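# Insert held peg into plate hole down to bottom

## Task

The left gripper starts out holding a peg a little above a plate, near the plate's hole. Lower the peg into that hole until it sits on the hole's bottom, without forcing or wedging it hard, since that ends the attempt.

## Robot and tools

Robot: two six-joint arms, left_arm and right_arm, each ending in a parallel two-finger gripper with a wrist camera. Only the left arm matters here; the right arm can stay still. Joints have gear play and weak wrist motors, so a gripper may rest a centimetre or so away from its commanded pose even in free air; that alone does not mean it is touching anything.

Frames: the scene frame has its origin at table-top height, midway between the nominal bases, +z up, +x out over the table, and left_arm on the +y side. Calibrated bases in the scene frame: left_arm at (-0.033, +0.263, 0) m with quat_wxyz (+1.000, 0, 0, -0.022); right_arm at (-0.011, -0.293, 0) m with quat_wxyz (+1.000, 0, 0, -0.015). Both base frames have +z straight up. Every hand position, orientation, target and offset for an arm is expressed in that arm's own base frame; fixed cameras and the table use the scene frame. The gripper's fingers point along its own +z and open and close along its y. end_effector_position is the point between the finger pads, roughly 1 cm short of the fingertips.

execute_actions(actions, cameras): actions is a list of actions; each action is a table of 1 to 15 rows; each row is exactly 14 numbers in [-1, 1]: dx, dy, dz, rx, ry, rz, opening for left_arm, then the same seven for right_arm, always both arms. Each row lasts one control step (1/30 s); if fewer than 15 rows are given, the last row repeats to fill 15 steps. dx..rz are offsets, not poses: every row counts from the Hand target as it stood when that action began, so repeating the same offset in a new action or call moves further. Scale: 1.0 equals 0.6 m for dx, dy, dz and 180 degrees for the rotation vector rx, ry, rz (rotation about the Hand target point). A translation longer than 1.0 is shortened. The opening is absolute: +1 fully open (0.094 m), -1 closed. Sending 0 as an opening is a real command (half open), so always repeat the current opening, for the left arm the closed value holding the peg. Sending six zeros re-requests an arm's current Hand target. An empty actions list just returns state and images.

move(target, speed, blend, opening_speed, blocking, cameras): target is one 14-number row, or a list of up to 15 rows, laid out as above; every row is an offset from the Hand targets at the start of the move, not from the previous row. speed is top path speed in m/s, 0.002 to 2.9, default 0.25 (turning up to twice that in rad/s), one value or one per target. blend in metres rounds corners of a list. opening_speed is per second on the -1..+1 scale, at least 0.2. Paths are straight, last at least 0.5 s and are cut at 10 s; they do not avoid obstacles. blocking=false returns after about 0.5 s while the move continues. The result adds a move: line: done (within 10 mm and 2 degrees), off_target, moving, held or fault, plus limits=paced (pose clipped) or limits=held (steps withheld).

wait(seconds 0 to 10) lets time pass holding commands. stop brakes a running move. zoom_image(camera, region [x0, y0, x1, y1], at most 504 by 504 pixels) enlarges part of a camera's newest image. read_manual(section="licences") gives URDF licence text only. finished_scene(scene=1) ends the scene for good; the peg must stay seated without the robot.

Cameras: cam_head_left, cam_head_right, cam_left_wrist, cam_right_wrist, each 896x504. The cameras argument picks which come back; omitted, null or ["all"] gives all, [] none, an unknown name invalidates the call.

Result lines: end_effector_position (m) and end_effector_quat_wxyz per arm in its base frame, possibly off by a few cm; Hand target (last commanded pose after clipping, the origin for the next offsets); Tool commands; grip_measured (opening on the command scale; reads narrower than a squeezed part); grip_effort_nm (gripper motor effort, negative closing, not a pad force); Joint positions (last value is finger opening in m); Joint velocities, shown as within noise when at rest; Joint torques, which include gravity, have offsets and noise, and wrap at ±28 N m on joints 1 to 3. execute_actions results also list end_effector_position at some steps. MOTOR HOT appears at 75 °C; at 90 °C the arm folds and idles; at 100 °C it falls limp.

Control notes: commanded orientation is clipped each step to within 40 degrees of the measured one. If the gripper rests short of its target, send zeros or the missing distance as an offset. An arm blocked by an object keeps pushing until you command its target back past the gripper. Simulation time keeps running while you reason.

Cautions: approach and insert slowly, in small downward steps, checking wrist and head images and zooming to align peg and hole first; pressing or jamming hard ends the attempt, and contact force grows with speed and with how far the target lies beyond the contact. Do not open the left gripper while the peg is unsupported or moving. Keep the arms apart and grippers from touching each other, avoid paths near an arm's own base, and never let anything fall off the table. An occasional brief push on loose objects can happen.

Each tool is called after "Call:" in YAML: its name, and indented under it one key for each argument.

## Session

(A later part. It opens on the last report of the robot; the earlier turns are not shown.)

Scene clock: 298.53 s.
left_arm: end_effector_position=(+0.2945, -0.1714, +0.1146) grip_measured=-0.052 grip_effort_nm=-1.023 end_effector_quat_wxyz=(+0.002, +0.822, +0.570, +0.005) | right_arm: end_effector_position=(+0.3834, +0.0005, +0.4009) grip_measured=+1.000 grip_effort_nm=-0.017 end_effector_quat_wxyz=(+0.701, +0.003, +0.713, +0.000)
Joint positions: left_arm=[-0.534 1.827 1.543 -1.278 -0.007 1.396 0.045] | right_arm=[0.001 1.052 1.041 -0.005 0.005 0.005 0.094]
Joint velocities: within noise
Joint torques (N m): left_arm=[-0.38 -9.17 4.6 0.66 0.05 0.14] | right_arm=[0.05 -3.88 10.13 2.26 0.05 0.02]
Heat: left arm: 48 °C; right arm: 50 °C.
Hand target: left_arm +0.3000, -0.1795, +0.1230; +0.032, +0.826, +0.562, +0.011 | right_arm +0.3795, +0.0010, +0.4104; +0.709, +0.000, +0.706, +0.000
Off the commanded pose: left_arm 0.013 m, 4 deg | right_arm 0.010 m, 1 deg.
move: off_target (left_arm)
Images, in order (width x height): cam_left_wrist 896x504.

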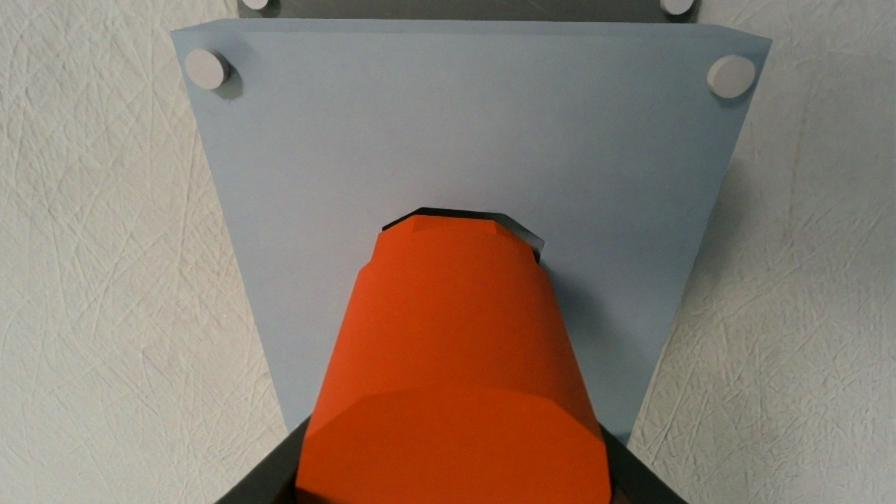

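Call:
move:
  target: [-0.007,0.004,-0.004,0,0,-0.003,-1,0,0,0,0,0,0,1]
  speed: 0.03
  cameras: ["cam_left_wrist"]

Call:
zoom_image:
  camera: "cam_left_wrist"
  region: [350, 170, 560, 288]

Scene clock: 304.07 s.
left_arm: end_effector_position=(+0.2943, -0.1707, +0.1128) grip_measured=-0.052 grip_effort_nm=-1.028 end_effector_quat_wxyz=(+0.006, +0.823, +0.568, +0.004) | right_arm: end_effector_position=(+0.3834, +0.0005, +0.4009) grip_measured=+1.000 grip_effort_nm=-0.017 end_effector_quat_wxyz=(+0.701, +0.003, +0.713, +0.000)
Joint positions: left_arm=[-0.529 1.819 1.526 -1.263 -0.001 1.405 0.045] | right_arm=[0.001 1.052 1.041 -0.005 0.005 0.005 0.094]
Joint velocities: within noise
Joint torques (N m): left_arm=[-0.23 -10.13 3.32 0.69 0.05 0.14] | right_arm=[0.02 -3.89 10.14 2.25 0.02 0]
Heat: left arm: 48 °C; right arm: 50 °C.
Hand target: left_arm +0.2958, -0.1771, +0.1206; +0.032, +0.829, +0.558, +0.010 | right_arm +0.3795, +0.0010, +0.4104; +0.709, +0.000, +0.706, +0.000
Off the commanded pose: left_arm 0.010 m, 3 deg | right_arm 0.010 m, 1 deg.
move: off_target (left_arm)
Images, in order (width x height): cam_left_wrist 896x504.

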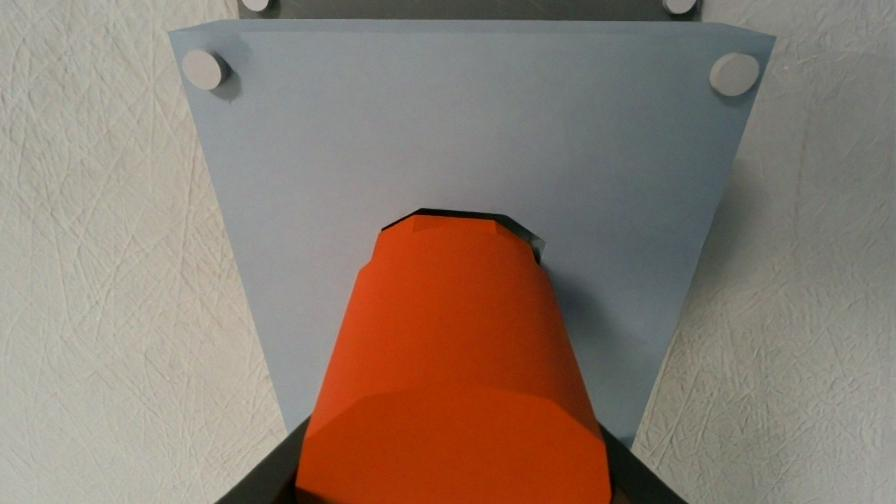

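Scaled by 2.400 from the camera's 896x504 image, which has a finer 1280x720 frame.

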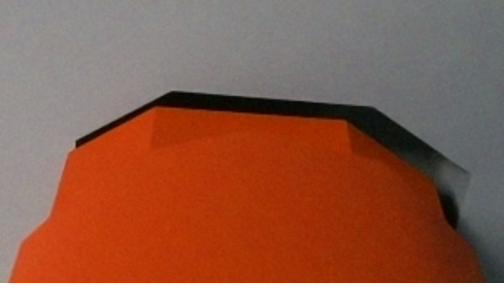

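Call:
move:
  target: [-0.0035,0.002,-0.002,0.003,0.008,0,-1,0,0,0,0,0,0,1]
  speed: 0.03
  cameras: ["cam_left_wrist"]

Call:
zoom_image:
  camera: "cam_left_wrist"
  region: [350, 170, 560, 288]

Scene clock: 310.77 s.
left_arm: end_effector_position=(+0.2943, -0.1707, +0.1128) grip_measured=-0.052 grip_effort_nm=-1.028 end_effector_quat_wxyz=(+0.006, +0.824, +0.567, +0.004) | right_arm: end_effector_position=(+0.3834, +0.0005, +0.4009) grip_measured=+1.000 grip_effort_nm=-0.017 end_effector_quat_wxyz=(+0.701, +0.003, +0.713, +0.000)
Joint positions: left_arm=[-0.529 1.819 1.526 -1.263 -0.001 1.406 0.045] | right_arm=[0.001 1.052 1.041 -0.005 0.005 0.005 0.094]
Joint velocities: within noise
Joint torques (N m): left_arm=[-0.05 -8.76 4.72 0.37 0.12 0.11] | right_arm=[0.02 -3.82 10.11 2.26 0.01 0.02]
Heat: left arm: 46 °C; right arm: 50 °C.
Hand target: left_arm +0.2937, -0.1759, +0.1194; +0.021, +0.829, +0.558, +0.003 | right_arm +0.3795, +0.0010, +0.4104; +0.709, +0.000, +0.706, +0.000
Off the commanded pose: left_arm 0.008 m, 2 deg | right_arm 0.010 m, 1 deg.
move: done
Images, in order (width x height): cam_left_wrist 896x504.

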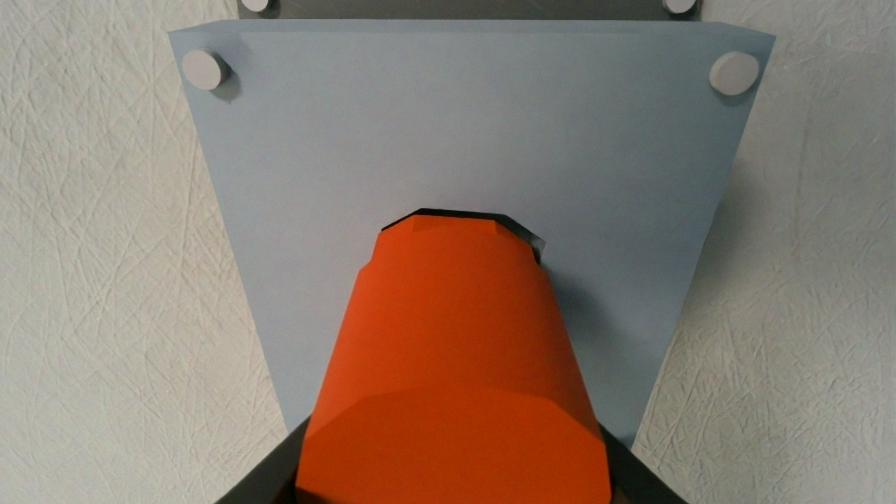

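Scaled by 2.400 from the camera's 896x504 image, which has a finer 1280x720 frame.

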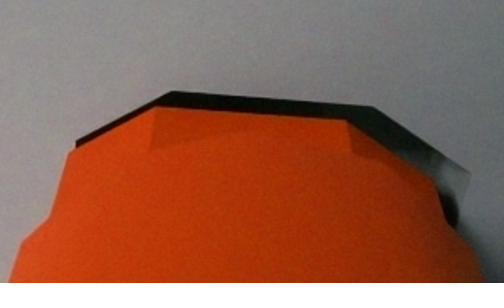

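Call:
move:
  target: [-0.004,0.003,-0.002,0.002,0.006,-0.003,-1,0,0,0,0,0,0,1]
  speed: 0.03
  cameras: ["cam_left_wrist"]

Call:
zoom_image:
  camera: "cam_left_wrist"
  region: [350, 170, 560, 288]

Scene clock: 318.27 s.
left_arm: end_effector_position=(+0.2944, -0.1705, +0.1128) grip_measured=-0.052 grip_effort_nm=-1.028 end_effector_quat_wxyz=(+0.006, +0.827, +0.563, +0.004) | right_arm: end_effector_position=(+0.3834, +0.0005, +0.4009) grip_measured=+1.000 grip_effort_nm=-0.012 end_effector_quat_wxyz=(+0.701, +0.003, +0.713, +0.000)
Joint positions: left_arm=[-0.529 1.819 1.526 -1.263 -0.003 1.417 0.045] | right_arm=[0.001 1.052 1.041 -0.005 0.005 0.005 0.094]
Joint velocities: within noise
Joint torques (N m): left_arm=[0.28 -8.24 4.89 0.17 0.08 0.15] | right_arm=[0.01 -3.88 10.25 2.25 0.02 0.02]
Heat: left arm: 46 °C; right arm: 50 °C.
Hand target: left_arm +0.2913, -0.1741, +0.1182; +0.013, +0.832, +0.555, -0.004 | right_arm +0.3795, +0.0010, +0.4104; +0.709, +0.000, +0.706, +0.000
Off the commanded pose: left_arm 0.007 m, 2 deg | right_arm 0.010 m, 1 deg.
move: done
Images, in order (width x height): cam_left_wrist 896x504.

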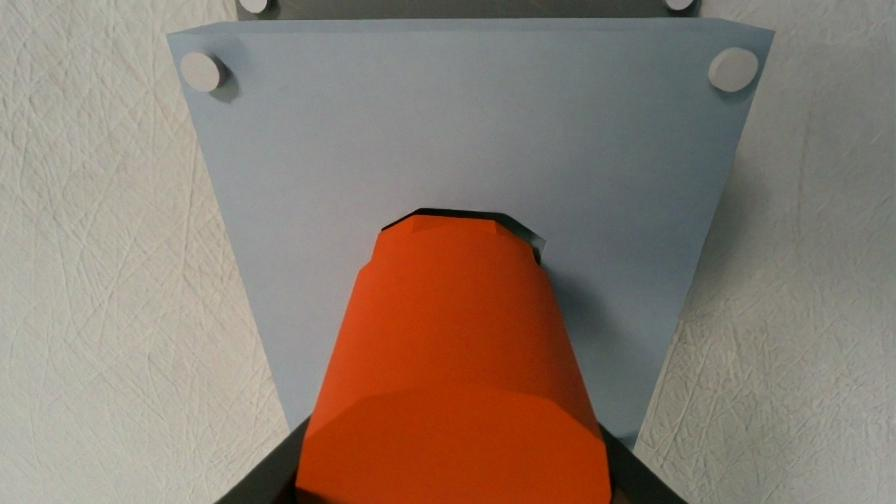

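Scaled by 2.400 from the camera's 896x504 image, which has a finer 1280x720 frame.

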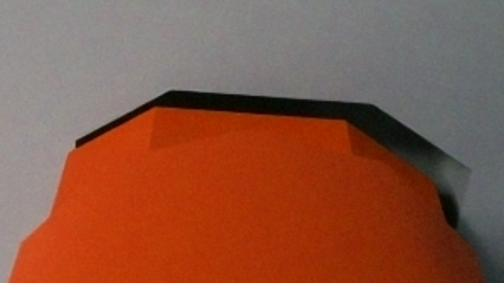

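Call:
move:
  target: [-0.002,0.001,-0.003,0.003,0.008,0.001,-1,0,0,0,0,0,0,1]
  speed: 0.03
  cameras: ["cam_left_wrist"]

Call:
zoom_image:
  camera: "cam_left_wrist"
  region: [350, 170, 560, 288]

Scene clock: 322.93 s.
left_arm: end_effector_position=(+0.2944, -0.1705, +0.1128) grip_measured=-0.052 grip_effort_nm=-1.028 end_effector_quat_wxyz=(+0.006, +0.827, +0.563, +0.004) | right_arm: end_effector_position=(+0.3834, +0.0005, +0.4009) grip_measured=+1.000 grip_effort_nm=-0.017 end_effector_quat_wxyz=(+0.701, +0.003, +0.713, +0.000)
Joint positions: left_arm=[-0.529 1.819 1.526 -1.263 -0.003 1.417 0.045] | right_arm=[0.001 1.052 1.041 -0.005 0.005 0.005 0.094]
Joint velocities: within noise
Joint torques (N m): left_arm=[0.24 -6.84 6.58 -0.12 0.21 0.08] | right_arm=[0.09 -3.86 10.15 2.26 0.02 0.02]
Heat: left arm: 46 °C; right arm: 50 °C.
Hand target: left_arm +0.2901, -0.1735, +0.1164; +0.002, +0.831, +0.556, -0.011 | right_arm +0.3795, +0.0010, +0.4104; +0.709, +0.000, +0.706, +0.000
Off the commanded pose: left_arm 0.006 m, 2 deg | right_arm 0.010 m, 1 deg.
move: done
Images, in order (width x height): cam_left_wrist 896x504.

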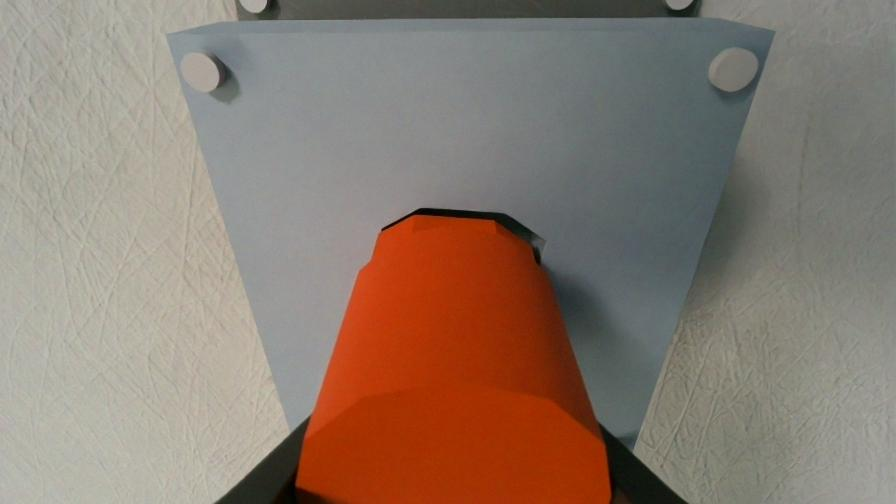

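Scaled by 2.400 from the camera's 896x504 image, which has a finer 1280x720 frame.

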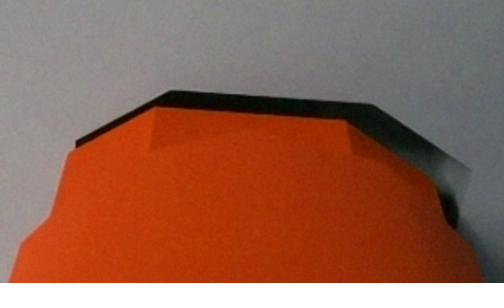

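Call:
move:
  target: [-0.003,0.002,-0.006,0,0,0,-1,0,0,0,0,0,0,1]
  speed: 0.03
  cameras: ["cam_left_wrist"]

Call:
zoom_image:
  camera: "cam_left_wrist"
  region: [350, 170, 560, 288]

Scene clock: 328.87 s.
left_arm: end_effector_position=(+0.2944, -0.1705, +0.1128) grip_measured=-0.052 grip_effort_nm=-1.028 end_effector_quat_wxyz=(+0.006, +0.827, +0.563, +0.004) | right_arm: end_effector_position=(+0.3834, +0.0005, +0.4009) grip_measured=+1.000 grip_effort_nm=-0.012 end_effector_quat_wxyz=(+0.701, +0.003, +0.713, +0.000)
Joint positions: left_arm=[-0.529 1.819 1.526 -1.263 -0.003 1.417 0.045] | right_arm=[0.001 1.052 1.041 -0.005 0.005 0.005 0.094]
Joint velocities: within noise
Joint torques (N m): left_arm=[0.34 -7.15 4.62 0.1 0.16 0.12] | right_arm=[-0.01 -3.79 10.15 2.25 0.03 0.02]
Heat: left arm: 47 °C; right arm: 50 °C.
Hand target: left_arm +0.2883, -0.1723, +0.1128; +0.002, +0.831, +0.556, -0.011 | right_arm +0.3795, +0.0010, +0.4104; +0.709, +0.000, +0.706, +0.000
Off the commanded pose: left_arm 0.006 m, 2 deg | right_arm 0.010 m, 1 deg.
move: done
Images, in order (width x height): cam_left_wrist 896x504.

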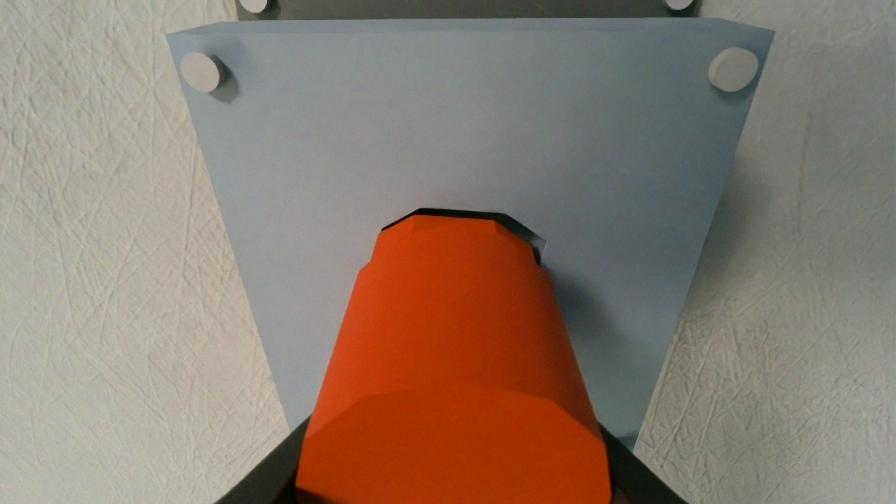

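Scaled by 2.400 from the camera's 896x504 image, which has a finer 1280x720 frame.

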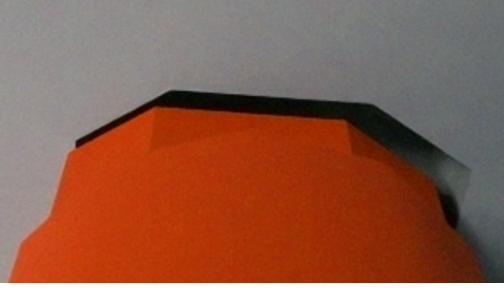

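Call:
move:
  target: [-0.002,0.001,-0.005,0,0,0,-1,0,0,0,0,0,0,1]
  speed: 0.03
  cameras: ["cam_left_wrist"]

Call:
zoom_image:
  camera: "cam_left_wrist"
  region: [350, 170, 560, 288]

Scene clock: 333.67 s.
left_arm: end_effector_position=(+0.2944, -0.1705, +0.1128) grip_measured=-0.052 grip_effort_nm=-1.023 end_effector_quat_wxyz=(+0.006, +0.827, +0.563, +0.004) | right_arm: end_effector_position=(+0.3834, +0.0005, +0.4009) grip_measured=+1.000 grip_effort_nm=-0.017 end_effector_quat_wxyz=(+0.701, +0.003, +0.713, +0.000)
Joint positions: left_arm=[-0.529 1.819 1.526 -1.263 -0.003 1.417 0.045] | right_arm=[0.001 1.052 1.041 -0.005 0.005 0.005 0.094]
Joint velocities: within noise
Joint torques (N m): left_arm=[0.35 -7.42 3.3 0.19 0.2 0.11] | right_arm=[0.02 -3.82 10.13 2.25 0.01 0.01]
Heat: left arm: 46 °C; right arm: 50 °C.
Hand target: left_arm +0.2871, -0.1717, +0.1098; +0.002, +0.831, +0.556, -0.011 | right_arm +0.3795, +0.0010, +0.4104; +0.709, +0.000, +0.706, +0.000
Off the commanded pose: left_arm 0.008 m, 2 deg | right_arm 0.010 m, 1 deg.
move: done
Images, in order (width x height): cam_left_wrist 896x504.

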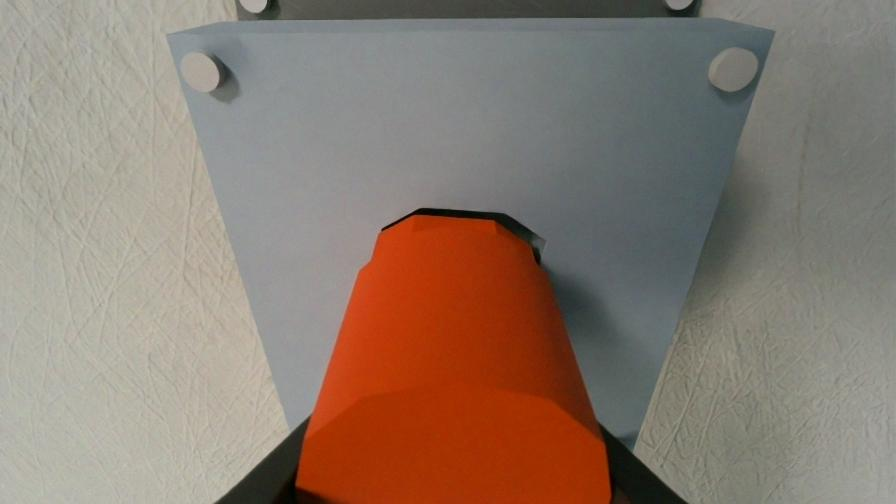

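Scaled by 2.400 from the camera's 896x504 image, which has a finer 1280x720 frame.

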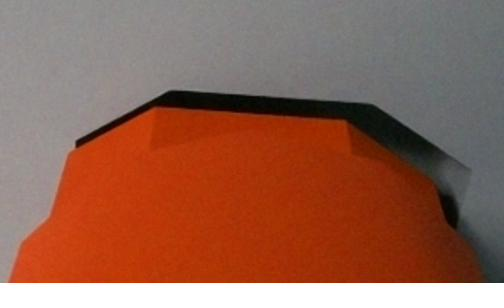

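Call:
move:
  target: [-0.003,0.0018,-0.004,0,0,0,-1,0,0,0,0,0,0,1]
  speed: 0.03
  cameras: ["cam_left_wrist","cam_head_left"]

Call:
zoom_image:
  camera: "cam_left_wrist"
  region: [350, 170, 560, 288]

Call:
zoom_image:
  camera: "cam_head_left"
  region: [360, 210, 440, 280]

Scene clock: 338.97 s.
left_arm: end_effector_position=(+0.2944, -0.1705, +0.1124) grip_measured=-0.052 grip_effort_nm=-1.023 end_effector_quat_wxyz=(+0.006, +0.827, +0.563, +0.004) | right_arm: end_effector_position=(+0.3834, +0.0005, +0.4009) grip_measured=+1.000 grip_effort_nm=-0.017 end_effector_quat_wxyz=(+0.701, +0.003, +0.713, +0.000)
Joint positions: left_arm=[-0.529 1.819 1.525 -1.262 -0.003 1.417 0.045] | right_arm=[0.001 1.052 1.041 -0.005 0.005 0.005 0.094]
Joint velocities: within noise
Joint torques (N m): left_arm=[0.34 -8.2 1.95 0.33 0.15 0.11] | right_arm=[0.06 -3.86 10.17 2.24 0.03 0.01]
Heat: left arm: 46 °C; right arm: 50 °C.
Hand target: left_arm +0.2853, -0.1706, +0.1074; +0.002, +0.831, +0.556, -0.011 | right_arm +0.3795, +0.0010, +0.4104; +0.709, +0.000, +0.706, +0.000
Off the commanded pose: left_arm 0.010 m, 2 deg | right_arm 0.010 m, 1 deg.
move: done
Images, in order (width x height): cam_head_left 896x504, cam_left_wrist 896x504.

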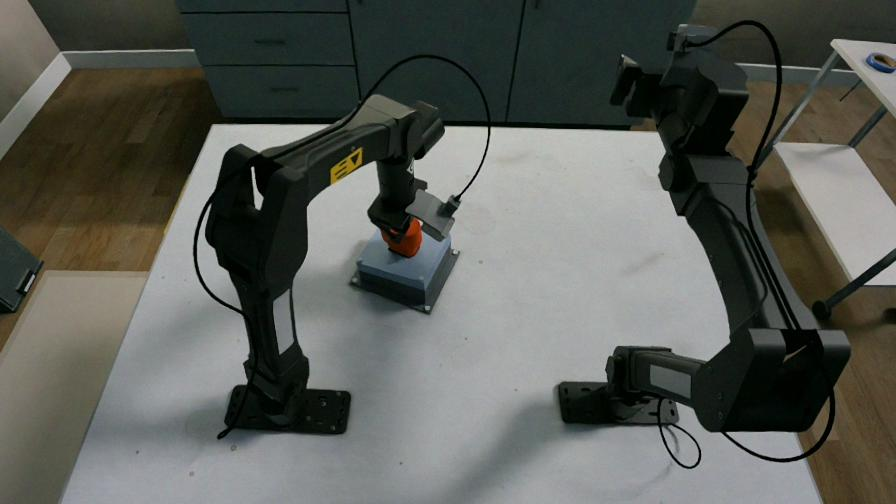

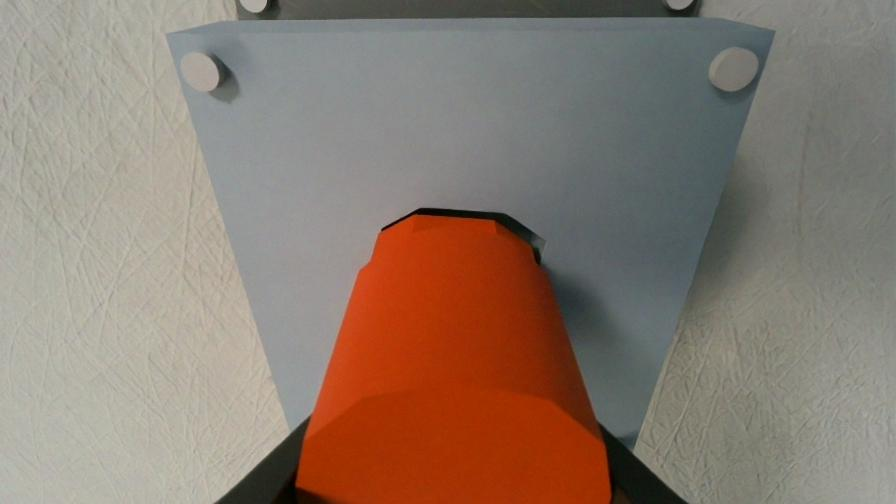

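Scaled by 2.400 from the camera's 896x504 image, which has a finer 1280x720 frame.

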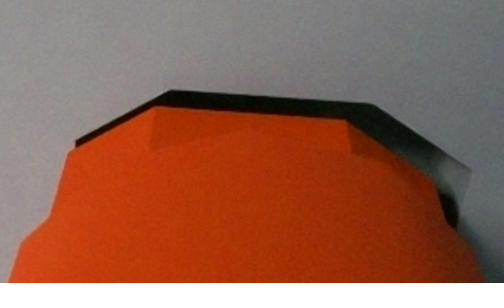

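Scaled by 6.300 from the camera's 896x504 image, which has a finer 1280x720 frame.

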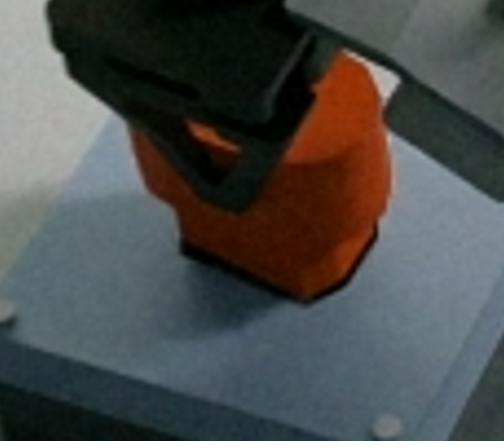

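Call:
move:
  target:
    - [0.005,0,0.07,0,0,0,-1,0,0,0,0,0,0,1]
    - [0.0375,0.0173,0.085,-0.013,-0.022,0,-1,0,0,0,0,0,0,1]
    - [0.0227,-0.0095,0.085,-0.013,-0.022,0,-1,0,0,0,0,0,0,1]
    - [0.0227,-0.0095,0.041,-0.013,-0.022,0,-1,0,0,0,0,0,0,1]
  speed: 0.06
  cameras: ["cam_left_wrist"]

Call:
zoom_image:
  camera: "cam_left_wrist"
  region: [350, 170, 560, 288]

Scene clock: 358.10 s.
left_arm: end_effector_position=(+0.2944, -0.1696, +0.1220) grip_measured=-0.052 grip_effort_nm=-1.028 end_effector_quat_wxyz=(+0.006, +0.832, +0.555, +0.000) | right_arm: end_effector_position=(+0.3834, +0.0005, +0.4009) grip_measured=+1.000 grip_effort_nm=-0.012 end_effector_quat_wxyz=(+0.701, +0.003, +0.713, +0.000)
Joint positions: left_arm=[-0.523 1.819 1.563 -1.303 0.005 1.442 0.045] | right_arm=[0.001 1.052 1.041 -0.005 0.005 0.005 0.094]
Joint velocities: within noise
Joint torques (N m): left_arm=[-0.1 -10.11 4.27 0.69 0.11 -0.04] | right_arm=[0.01 -3.95 10.13 2.25 0.01 0.02]
Heat: left arm: 44 °C; right arm: 50 °C.
Hand target: left_arm +0.2989, -0.1763, +0.1320; +0.038, +0.831, +0.555, +0.006 | right_arm +0.3795, +0.0010, +0.4104; +0.709, +0.000, +0.706, +0.000
Off the commanded pose: left_arm 0.013 m, 4 deg | right_arm 0.010 m, 1 deg.
move: off_target (left_arm)
Images, in order (width x height): cam_left_wrist 896x504.

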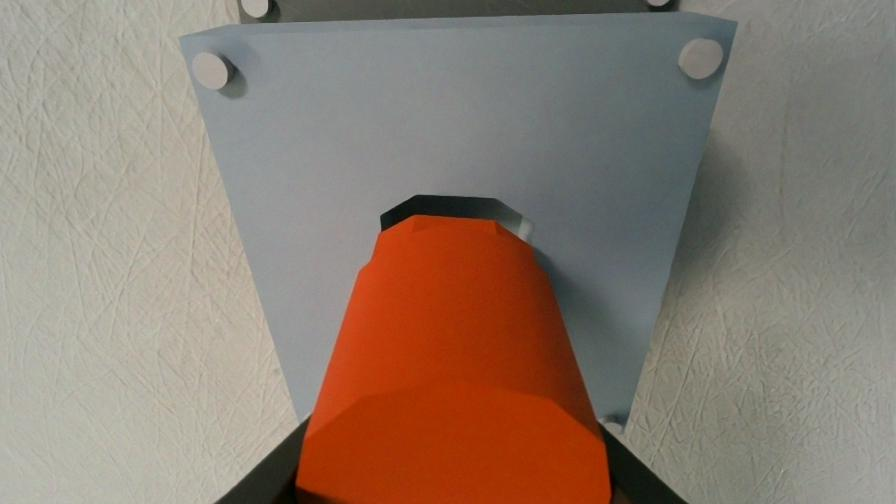

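Scaled by 2.400 from the camera's 896x504 image, which has a finer 1280x720 frame.

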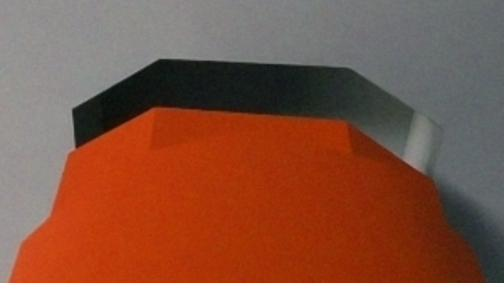

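Call:
move:
  target:
    - [0.0148,0.0268,0.0,0.0008,0.0015,0.0067,-1,0,0,0,0,0,0,1]
    - [0.0007,-0.002,0.0,0.0008,0.0015,0.0067,-1,0,0,0,0,0,0,1]
    - [0.0007,-0.002,-0.013,0.0008,0.0015,0.0067,-1,0,0,0,0,0,0,1]
  speed: 0.06
  cameras: ["cam_left_wrist"]

Call:
zoom_image:
  camera: "cam_left_wrist"
  region: [350, 170, 560, 288]

Scene clock: 376.70 s.
left_arm: end_effector_position=(+0.2947, -0.1704, +0.1170) grip_measured=-0.052 grip_effort_nm=-1.028 end_effector_quat_wxyz=(+0.008, +0.825, +0.565, +0.001) | right_arm: end_effector_position=(+0.3834, +0.0005, +0.4009) grip_measured=+1.000 grip_effort_nm=-0.012 end_effector_quat_wxyz=(+0.701, +0.003, +0.713, +0.000)
Joint positions: left_arm=[-0.525 1.819 1.543 -1.28 0.005 1.417 0.045] | right_arm=[0.001 1.052 1.041 -0.005 0.005 0.005 0.094]
Joint velocities: within noise
Joint torques (N m): left_arm=[-0.14 -9.35 4.21 0.69 0.1 -0.06] | right_arm=[0.01 -3.84 10.17 2.25 0.02 0.01]
Heat: left arm: 43 °C; right arm: 50 °C.
Hand target: left_arm +0.2993, -0.1775, +0.1242; +0.036, +0.825, +0.564, +0.005 | right_arm +0.3795, +0.0010, +0.4104; +0.709, +0.000, +0.706, +0.000
Off the commanded pose: left_arm 0.011 m, 3 deg | right_arm 0.010 m, 1 deg.
move: off_target (left_arm)
Images, in order (width x height): cam_left_wrist 896x504.

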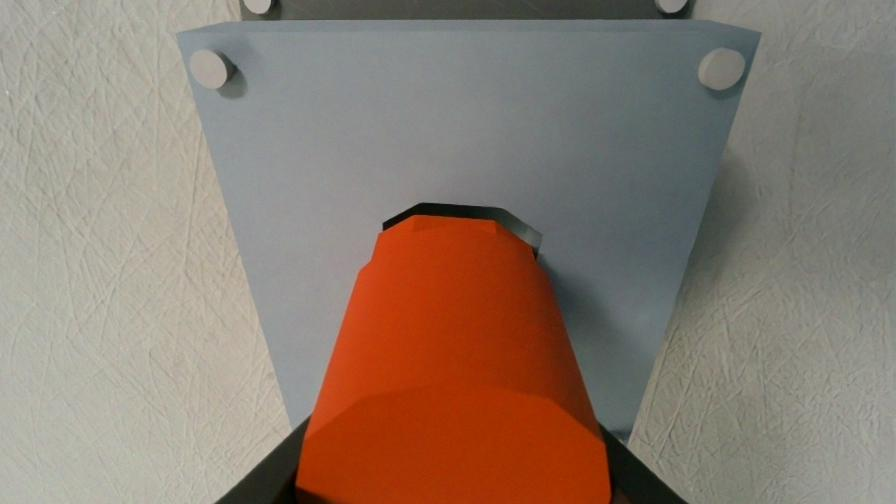

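Scaled by 2.400 from the camera's 896x504 image, which has a finer 1280x720 frame.

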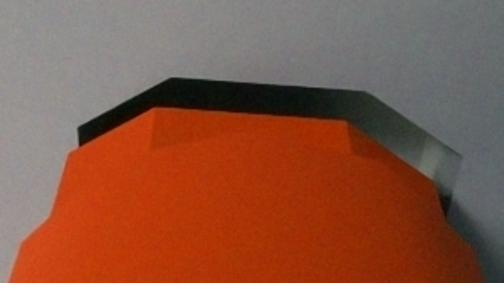

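Call:
move:
  target: [-0.0045,-0.0012,-0.009,0.0024,0.0041,0,-1,0,0,0,0,0,0,1]
  speed: 0.03
  cameras: ["cam_left_wrist"]

Call:
zoom_image:
  camera: "cam_left_wrist"
  region: [350, 170, 560, 288]

Scene clock: 388.57 s.
left_arm: end_effector_position=(+0.2929, -0.1694, +0.1139) grip_measured=-0.052 grip_effort_nm=-1.023 end_effector_quat_wxyz=(+0.004, +0.824, +0.567, -0.001) | right_arm: end_effector_position=(+0.3834, +0.0005, +0.4009) grip_measured=+1.000 grip_effort_nm=-0.012 end_effector_quat_wxyz=(+0.701, +0.003, +0.713, +0.000)
Joint positions: left_arm=[-0.525 1.819 1.531 -1.275 0.005 1.411 0.045] | right_arm=[0.001 1.052 1.041 -0.005 0.005 0.005 0.094]
Joint velocities: within noise
Joint torques (N m): left_arm=[-0.94 -8.72 4.18 0.64 0.13 -0.1] | right_arm=[0.02 -3.9 10.14 2.25 0.02 0]
Heat: left arm: 43 °C; right arm: 50 °C.
Hand target: left_arm +0.2966, -0.1783, +0.1188; +0.029, +0.825, +0.564, +0.002 | right_arm +0.3795, +0.0010, +0.4104; +0.709, +0.000, +0.706, +0.000
Off the commanded pose: left_arm 0.011 m, 3 deg | right_arm 0.010 m, 1 deg.
move: off_target (left_arm)
Images, in order (width x height): cam_left_wrist 896x504.

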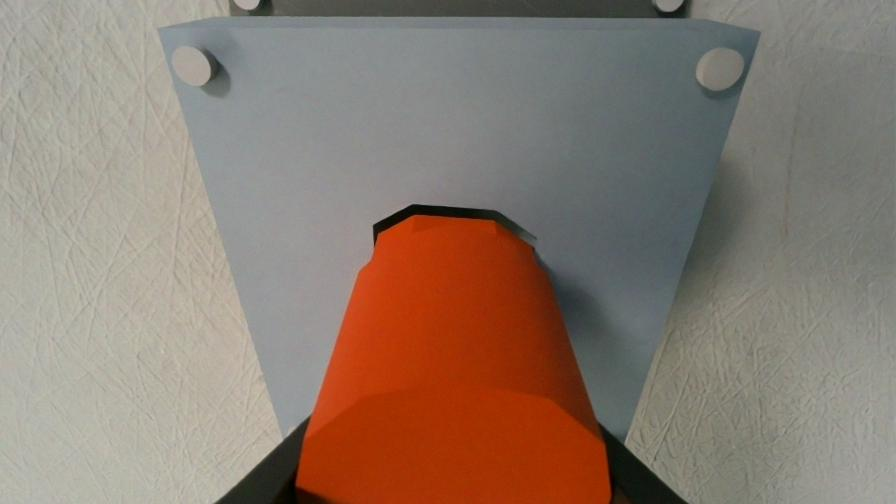

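Scaled by 2.400 from the camera's 896x504 image, which has a finer 1280x720 frame.

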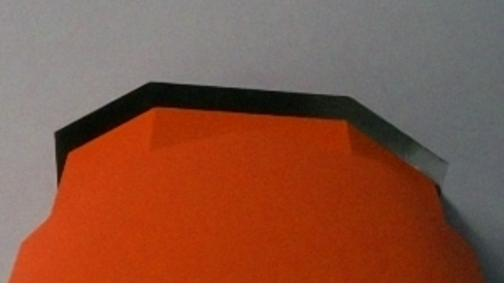

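Call:
move:
  target: [-0.0005,-0.003,-0.010,0,0,0,-1,0,0,0,0,0,0,1]
  speed: 0.03
  cameras: ["cam_left_wrist"]

Call:
zoom_image:
  camera: "cam_left_wrist"
  region: [350, 170, 560, 288]

Scene clock: 393.70 s.
left_arm: end_effector_position=(+0.2931, -0.1695, +0.1120) grip_measured=-0.052 grip_effort_nm=-1.018 end_effector_quat_wxyz=(+0.005, +0.822, +0.569, +0.000) | right_arm: end_effector_position=(+0.3834, +0.0005, +0.4009) grip_measured=+1.000 grip_effort_nm=-0.012 end_effector_quat_wxyz=(+0.701, +0.003, +0.713, +0.000)
Joint positions: left_arm=[-0.525 1.819 1.523 -1.266 0.005 1.406 0.045] | right_arm=[0.001 1.052 1.041 -0.005 0.005 0.005 0.094]
Joint velocities: within noise
Joint torques (N m): left_arm=[-0.69 -8.38 3.19 0.84 0.11 -0.09] | right_arm=[0.02 -3.9 10.15 2.25 0.01 0.02]
Heat: left arm: 43 °C; right arm: 50 °C.
Hand target: left_arm +0.2963, -0.1801, +0.1128; +0.029, +0.825, +0.564, +0.002 | right_arm +0.3795, +0.0010, +0.4104; +0.709, +0.000, +0.706, +0.000
Off the commanded pose: left_arm 0.011 m, 3 deg | right_arm 0.010 m, 1 deg.
move: off_target (left_arm)
Images, in order (width x height): cam_left_wrist 896x504.

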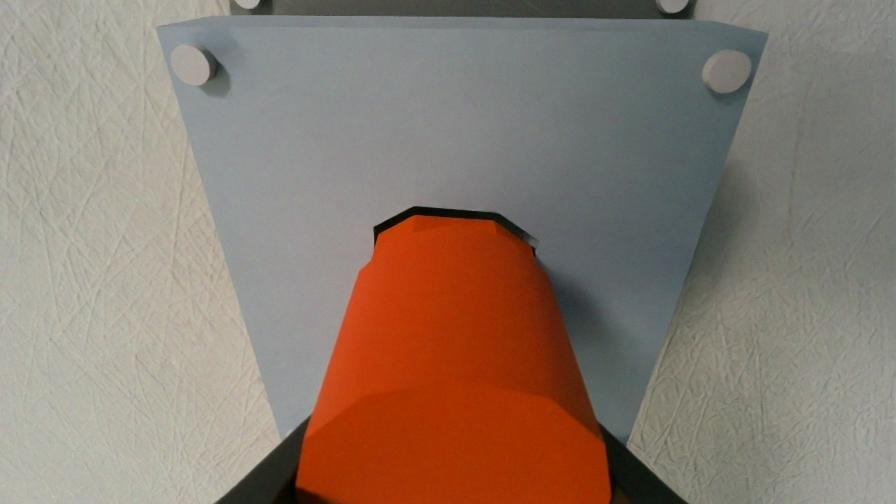

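Scaled by 2.400 from the camera's 896x504 image, which has a finer 1280x720 frame.

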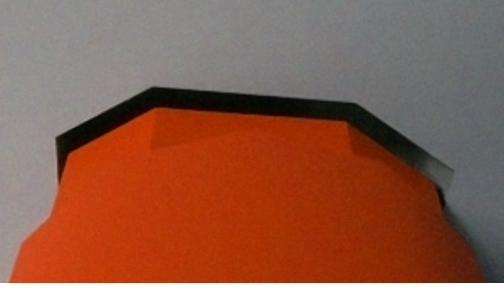

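Call:
move:
  target:
    - [0,0,0.062,0,0,0,-1,0,0,0,0,0,0,1]
    - [0.0207,0.0323,0.062,0,0,0,-1,0,0,0,0,0,0,1]
    - [0.004,0.0025,0.062,0,0,0,-1,0,0,0,0,0,0,1]
    - [0.0022,0.0037,0.0062,0,0,0,-1,0,0,0,0,0,0,1]
  speed: 0.06
  cameras: ["cam_left_wrist"]

Call:
zoom_image:
  camera: "cam_left_wrist"
  region: [350, 170, 560, 288]

Scene clock: 406.97 s.
left_arm: end_effector_position=(+0.2911, -0.1672, +0.1139) grip_measured=-0.052 grip_effort_nm=-1.028 end_effector_quat_wxyz=(-0.001, +0.826, +0.563, -0.003) | right_arm: end_effector_position=(+0.3834, +0.0005, +0.4009) grip_measured=+1.000 grip_effort_nm=-0.017 end_effector_quat_wxyz=(+0.701, +0.003, +0.713, +0.000)
Joint positions: left_arm=[-0.522 1.819 1.531 -1.286 0.005 1.423 0.045] | right_arm=[0.001 1.052 1.041 -0.005 0.005 0.005 0.094]
Joint velocities: within noise
Joint torques (N m): left_arm=[-0.02 -8.09 3.79 0.86 0.11 -0.09] | right_arm=[0.02 -3.89 10.19 2.26 0.03 0.02]
Heat: left arm: 43 °C; right arm: 50 °C.
Hand target: left_arm +0.2976, -0.1778, +0.1165; +0.029, +0.825, +0.564, +0.002 | right_arm +0.3795, +0.0010, +0.4104; +0.709, +0.000, +0.706, +0.000
Off the commanded pose: left_arm 0.013 m, 3 deg | right_arm 0.010 m, 1 deg.
move: off_target (left_arm)
Images, in order (width x height): cam_left_wrist 896x504.

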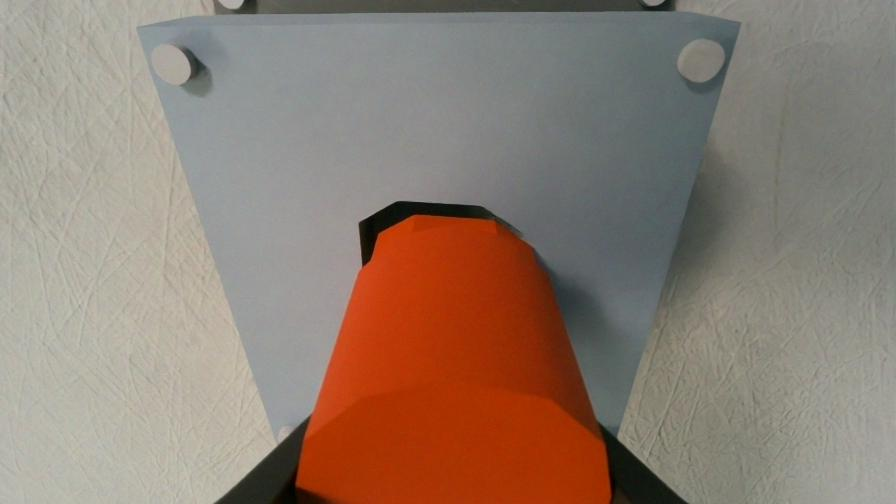

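Scaled by 2.400 from the camera's 896x504 image, which has a finer 1280x720 frame.

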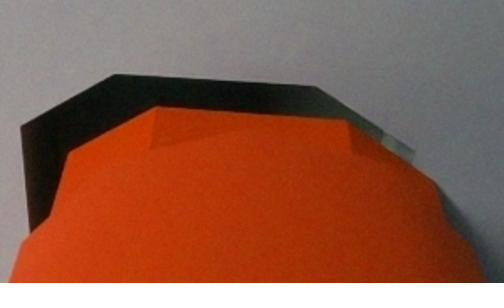

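Call:
move:
  target:
    - [0,0,0.056,0,0,0,-1,0,0,0,0,0,0,1]
    - [0.019,0.0315,0.056,-0.0022,-0.0038,0.006,-1,0,0,0,0,0,0,1]
    - [-0.0003,-0.0028,0.056,-0.0022,-0.0038,0.006,-1,0,0,0,0,0,0,1]
    - [-0.0003,-0.0028,0.002,-0.0022,-0.0038,0.006,-1,0,0,0,0,0,0,1]
  speed: 0.06
  cameras: ["cam_left_wrist"]

Call:
zoom_image:
  camera: "cam_left_wrist"
  region: [350, 170, 560, 288]

Scene clock: 422.93 s.
left_arm: end_effector_position=(+0.2905, -0.1689, +0.1140) grip_measured=-0.052 grip_effort_nm=-1.028 end_effector_quat_wxyz=(+0.001, +0.821, +0.571, -0.003) | right_arm: end_effector_position=(+0.3834, +0.0005, +0.4009) grip_measured=+1.000 grip_effort_nm=-0.007 end_effector_quat_wxyz=(+0.701, +0.003, +0.713, +0.000)
Joint positions: left_arm=[-0.526 1.818 1.529 -1.283 0.006 1.4 0.045] | right_arm=[0.001 1.052 1.041 -0.005 0.005 0.005 0.094]
Joint velocities: within noise
Joint torques (N m): left_arm=[-0.44 -9.11 3.25 1.02 0.09 -0.11] | right_arm=[0.05 -3.85 10.18 2.25 0.02 0]
Heat: left arm: 43 °C; right arm: 50 °C.
Hand target: left_arm +0.2975, -0.1795, +0.1177; +0.035, +0.820, +0.572, +0.005 | right_arm +0.3795, +0.0010, +0.4104; +0.709, +0.000, +0.706, +0.000
Off the commanded pose: left_arm 0.013 m, 4 deg | right_arm 0.010 m, 1 deg.
move: off_target (left_arm)
Images, in order (width x height): cam_left_wrist 896x504.

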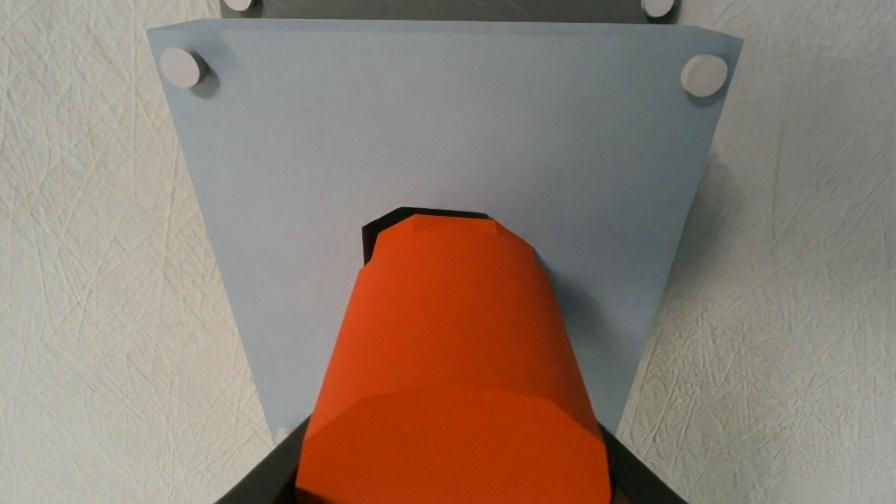

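Scaled by 2.400 from the camera's 896x504 image, which has a finer 1280x720 frame.

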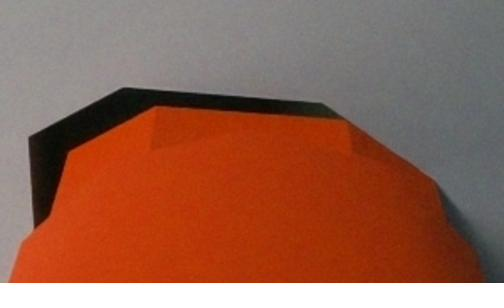

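Call:
move:
  target: [0.0043,-0.0025,0.001,-0.0018,-0.003,0,-1,0,0,0,0,0,0,1]
  speed: 0.03
  cameras: ["cam_left_wrist"]

Call:
zoom_image:
  camera: "cam_left_wrist"
  region: [350, 170, 560, 288]

Scene clock: 429.20 s.
left_arm: end_effector_position=(+0.2905, -0.1689, +0.1140) grip_measured=-0.052 grip_effort_nm=-1.023 end_effector_quat_wxyz=(+0.001, +0.821, +0.571, -0.003) | right_arm: end_effector_position=(+0.3834, +0.0005, +0.4009) grip_measured=+1.000 grip_effort_nm=-0.012 end_effector_quat_wxyz=(+0.701, +0.003, +0.713, +0.000)
Joint positions: left_arm=[-0.526 1.818 1.529 -1.283 0.006 1.4 0.045] | right_arm=[0.001 1.052 1.041 -0.005 0.005 0.005 0.094]
Joint velocities: within noise
Joint torques (N m): left_arm=[-0.35 -9.2 3.43 1.12 0.1 -0.09] | right_arm=[0.06 -3.85 10.21 2.24 0.01 0.02]
Heat: left arm: 42 °C; right arm: 50 °C.
Hand target: left_arm +0.3000, -0.1810, +0.1183; +0.040, +0.819, +0.572, +0.007 | right_arm +0.3795, +0.0010, +0.4104; +0.709, +0.000, +0.706, +0.000
Off the commanded pose: left_arm 0.016 m, 5 deg | right_arm 0.010 m, 1 deg.
move: off_target (left_arm)
Images, in order (width x height): cam_left_wrist 896x504.

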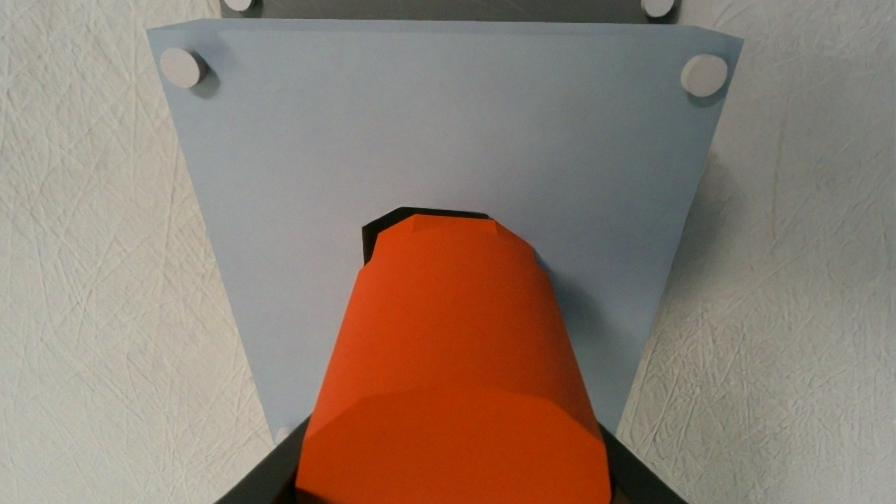

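Scaled by 2.400 from the camera's 896x504 image, which has a finer 1280x720 frame.

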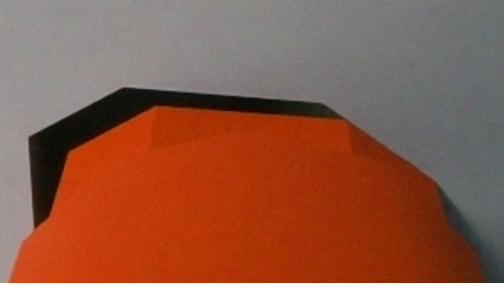

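Call:
move:
  target: [0.003,-0.002,0.006,-0.0022,-0.0038,0,-1,0,0,0,0,0,0,1]
  speed: 0.03
  cameras: ["cam_left_wrist"]

Call:
zoom_image:
  camera: "cam_left_wrist"
  region: [350, 170, 560, 288]

Scene clock: 433.33 s.
left_arm: end_effector_position=(+0.2905, -0.1689, +0.1140) grip_measured=-0.052 grip_effort_nm=-1.028 end_effector_quat_wxyz=(+0.001, +0.821, +0.571, -0.003) | right_arm: end_effector_position=(+0.3834, +0.0005, +0.4009) grip_measured=+1.000 grip_effort_nm=-0.017 end_effector_quat_wxyz=(+0.701, +0.003, +0.713, +0.000)
Joint positions: left_arm=[-0.526 1.818 1.529 -1.283 0.006 1.4 0.045] | right_arm=[0.001 1.052 1.041 -0.005 0.005 0.005 0.094]
Joint velocities: within noise
Joint torques (N m): left_arm=[-0.31 -9.63 3.99 1.16 0.07 -0.08] | right_arm=[0.06 -3.89 10.11 2.25 0.03 0.02]
Heat: left arm: 42 °C; right arm: 50 °C.
Hand target: left_arm +0.3018, -0.1822, +0.1219; +0.047, +0.819, +0.572, +0.010 | right_arm +0.3795, +0.0010, +0.4104; +0.709, +0.000, +0.706, +0.000
Off the commanded pose: left_arm 0.019 m, 5 deg | right_arm 0.010 m, 1 deg.
move: off_target (left_arm)
Images, in order (width x height): cam_left_wrist 896x504.

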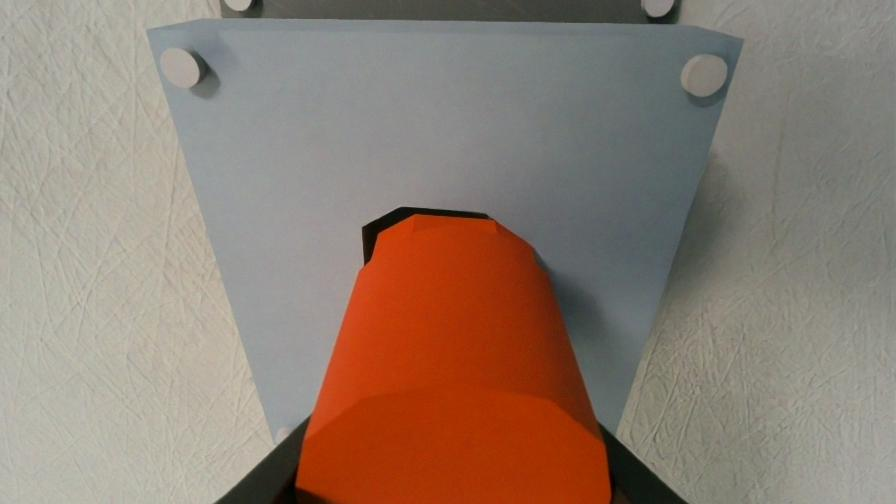

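Scaled by 2.400 from the camera's 896x504 image, which has a finer 1280x720 frame.

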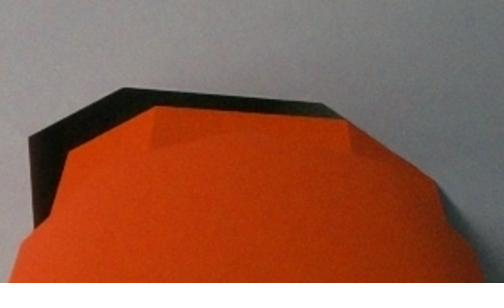

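Call:
move:
  target:
    - [0,0,0.05,0,0,0,-1,0,0,0,0,0,0,1]
    - [0.0158,0.0368,0.05,0.0022,0.0038,0,-1,0,0,0,0,0,0,1]
    - [-0.0037,0.0023,0.05,0.0022,0.0038,0,-1,0,0,0,0,0,0,1]
    - [-0.0037,0.0023,-0.003,0.0022,0.0038,0,-1,0,0,0,0,0,0,1]
  speed: 0.06
  cameras: ["cam_left_wrist"]

Call:
zoom_image:
  camera: "cam_left_wrist"
  region: [350, 170, 560, 288]

Scene clock: 441.20 s.
left_arm: end_effector_position=(+0.2934, -0.1715, +0.1125) grip_measured=-0.052 grip_effort_nm=-1.028 end_effector_quat_wxyz=(+0.008, +0.821, +0.571, +0.001) | right_arm: end_effector_position=(+0.3834, +0.0005, +0.4009) grip_measured=+1.000 grip_effort_nm=-0.012 end_effector_quat_wxyz=(+0.701, +0.003, +0.713, +0.000)
Joint positions: left_arm=[-0.529 1.818 1.523 -1.262 0.005 1.396 0.045] | right_arm=[0.001 1.052 1.041 -0.005 0.005 0.005 0.094]
Joint velocities: within noise
Joint torques (N m): left_arm=[-0.38 -9.58 4.33 0.8 0.12 -0.13] | right_arm=[-0.05 -3.86 10.14 2.24 0.02 0.01]
Heat: left arm: 42 °C; right arm: 50 °C.
Hand target: left_arm +0.2996, -0.1808, +0.1201; +0.040, +0.819, +0.572, +0.007 | right_arm +0.3795, +0.0010, +0.4104; +0.709, +0.000, +0.706, +0.000
Off the commanded pose: left_arm 0.014 m, 4 deg | right_arm 0.010 m, 1 deg.
move: off_target (left_arm)
Images, in order (width x height): cam_left_wrist 896x504.

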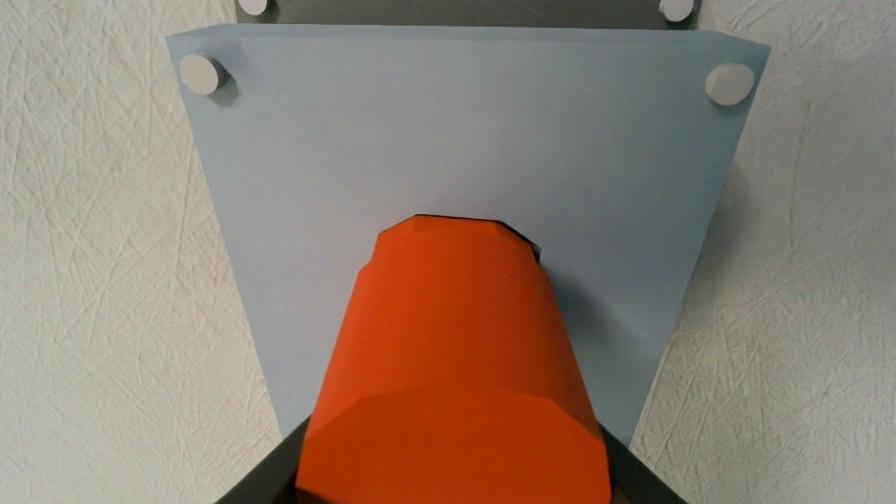

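Scaled by 2.400 from the camera's 896x504 image, which has a finer 1280x720 frame.

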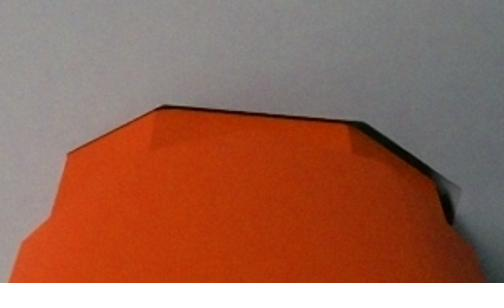

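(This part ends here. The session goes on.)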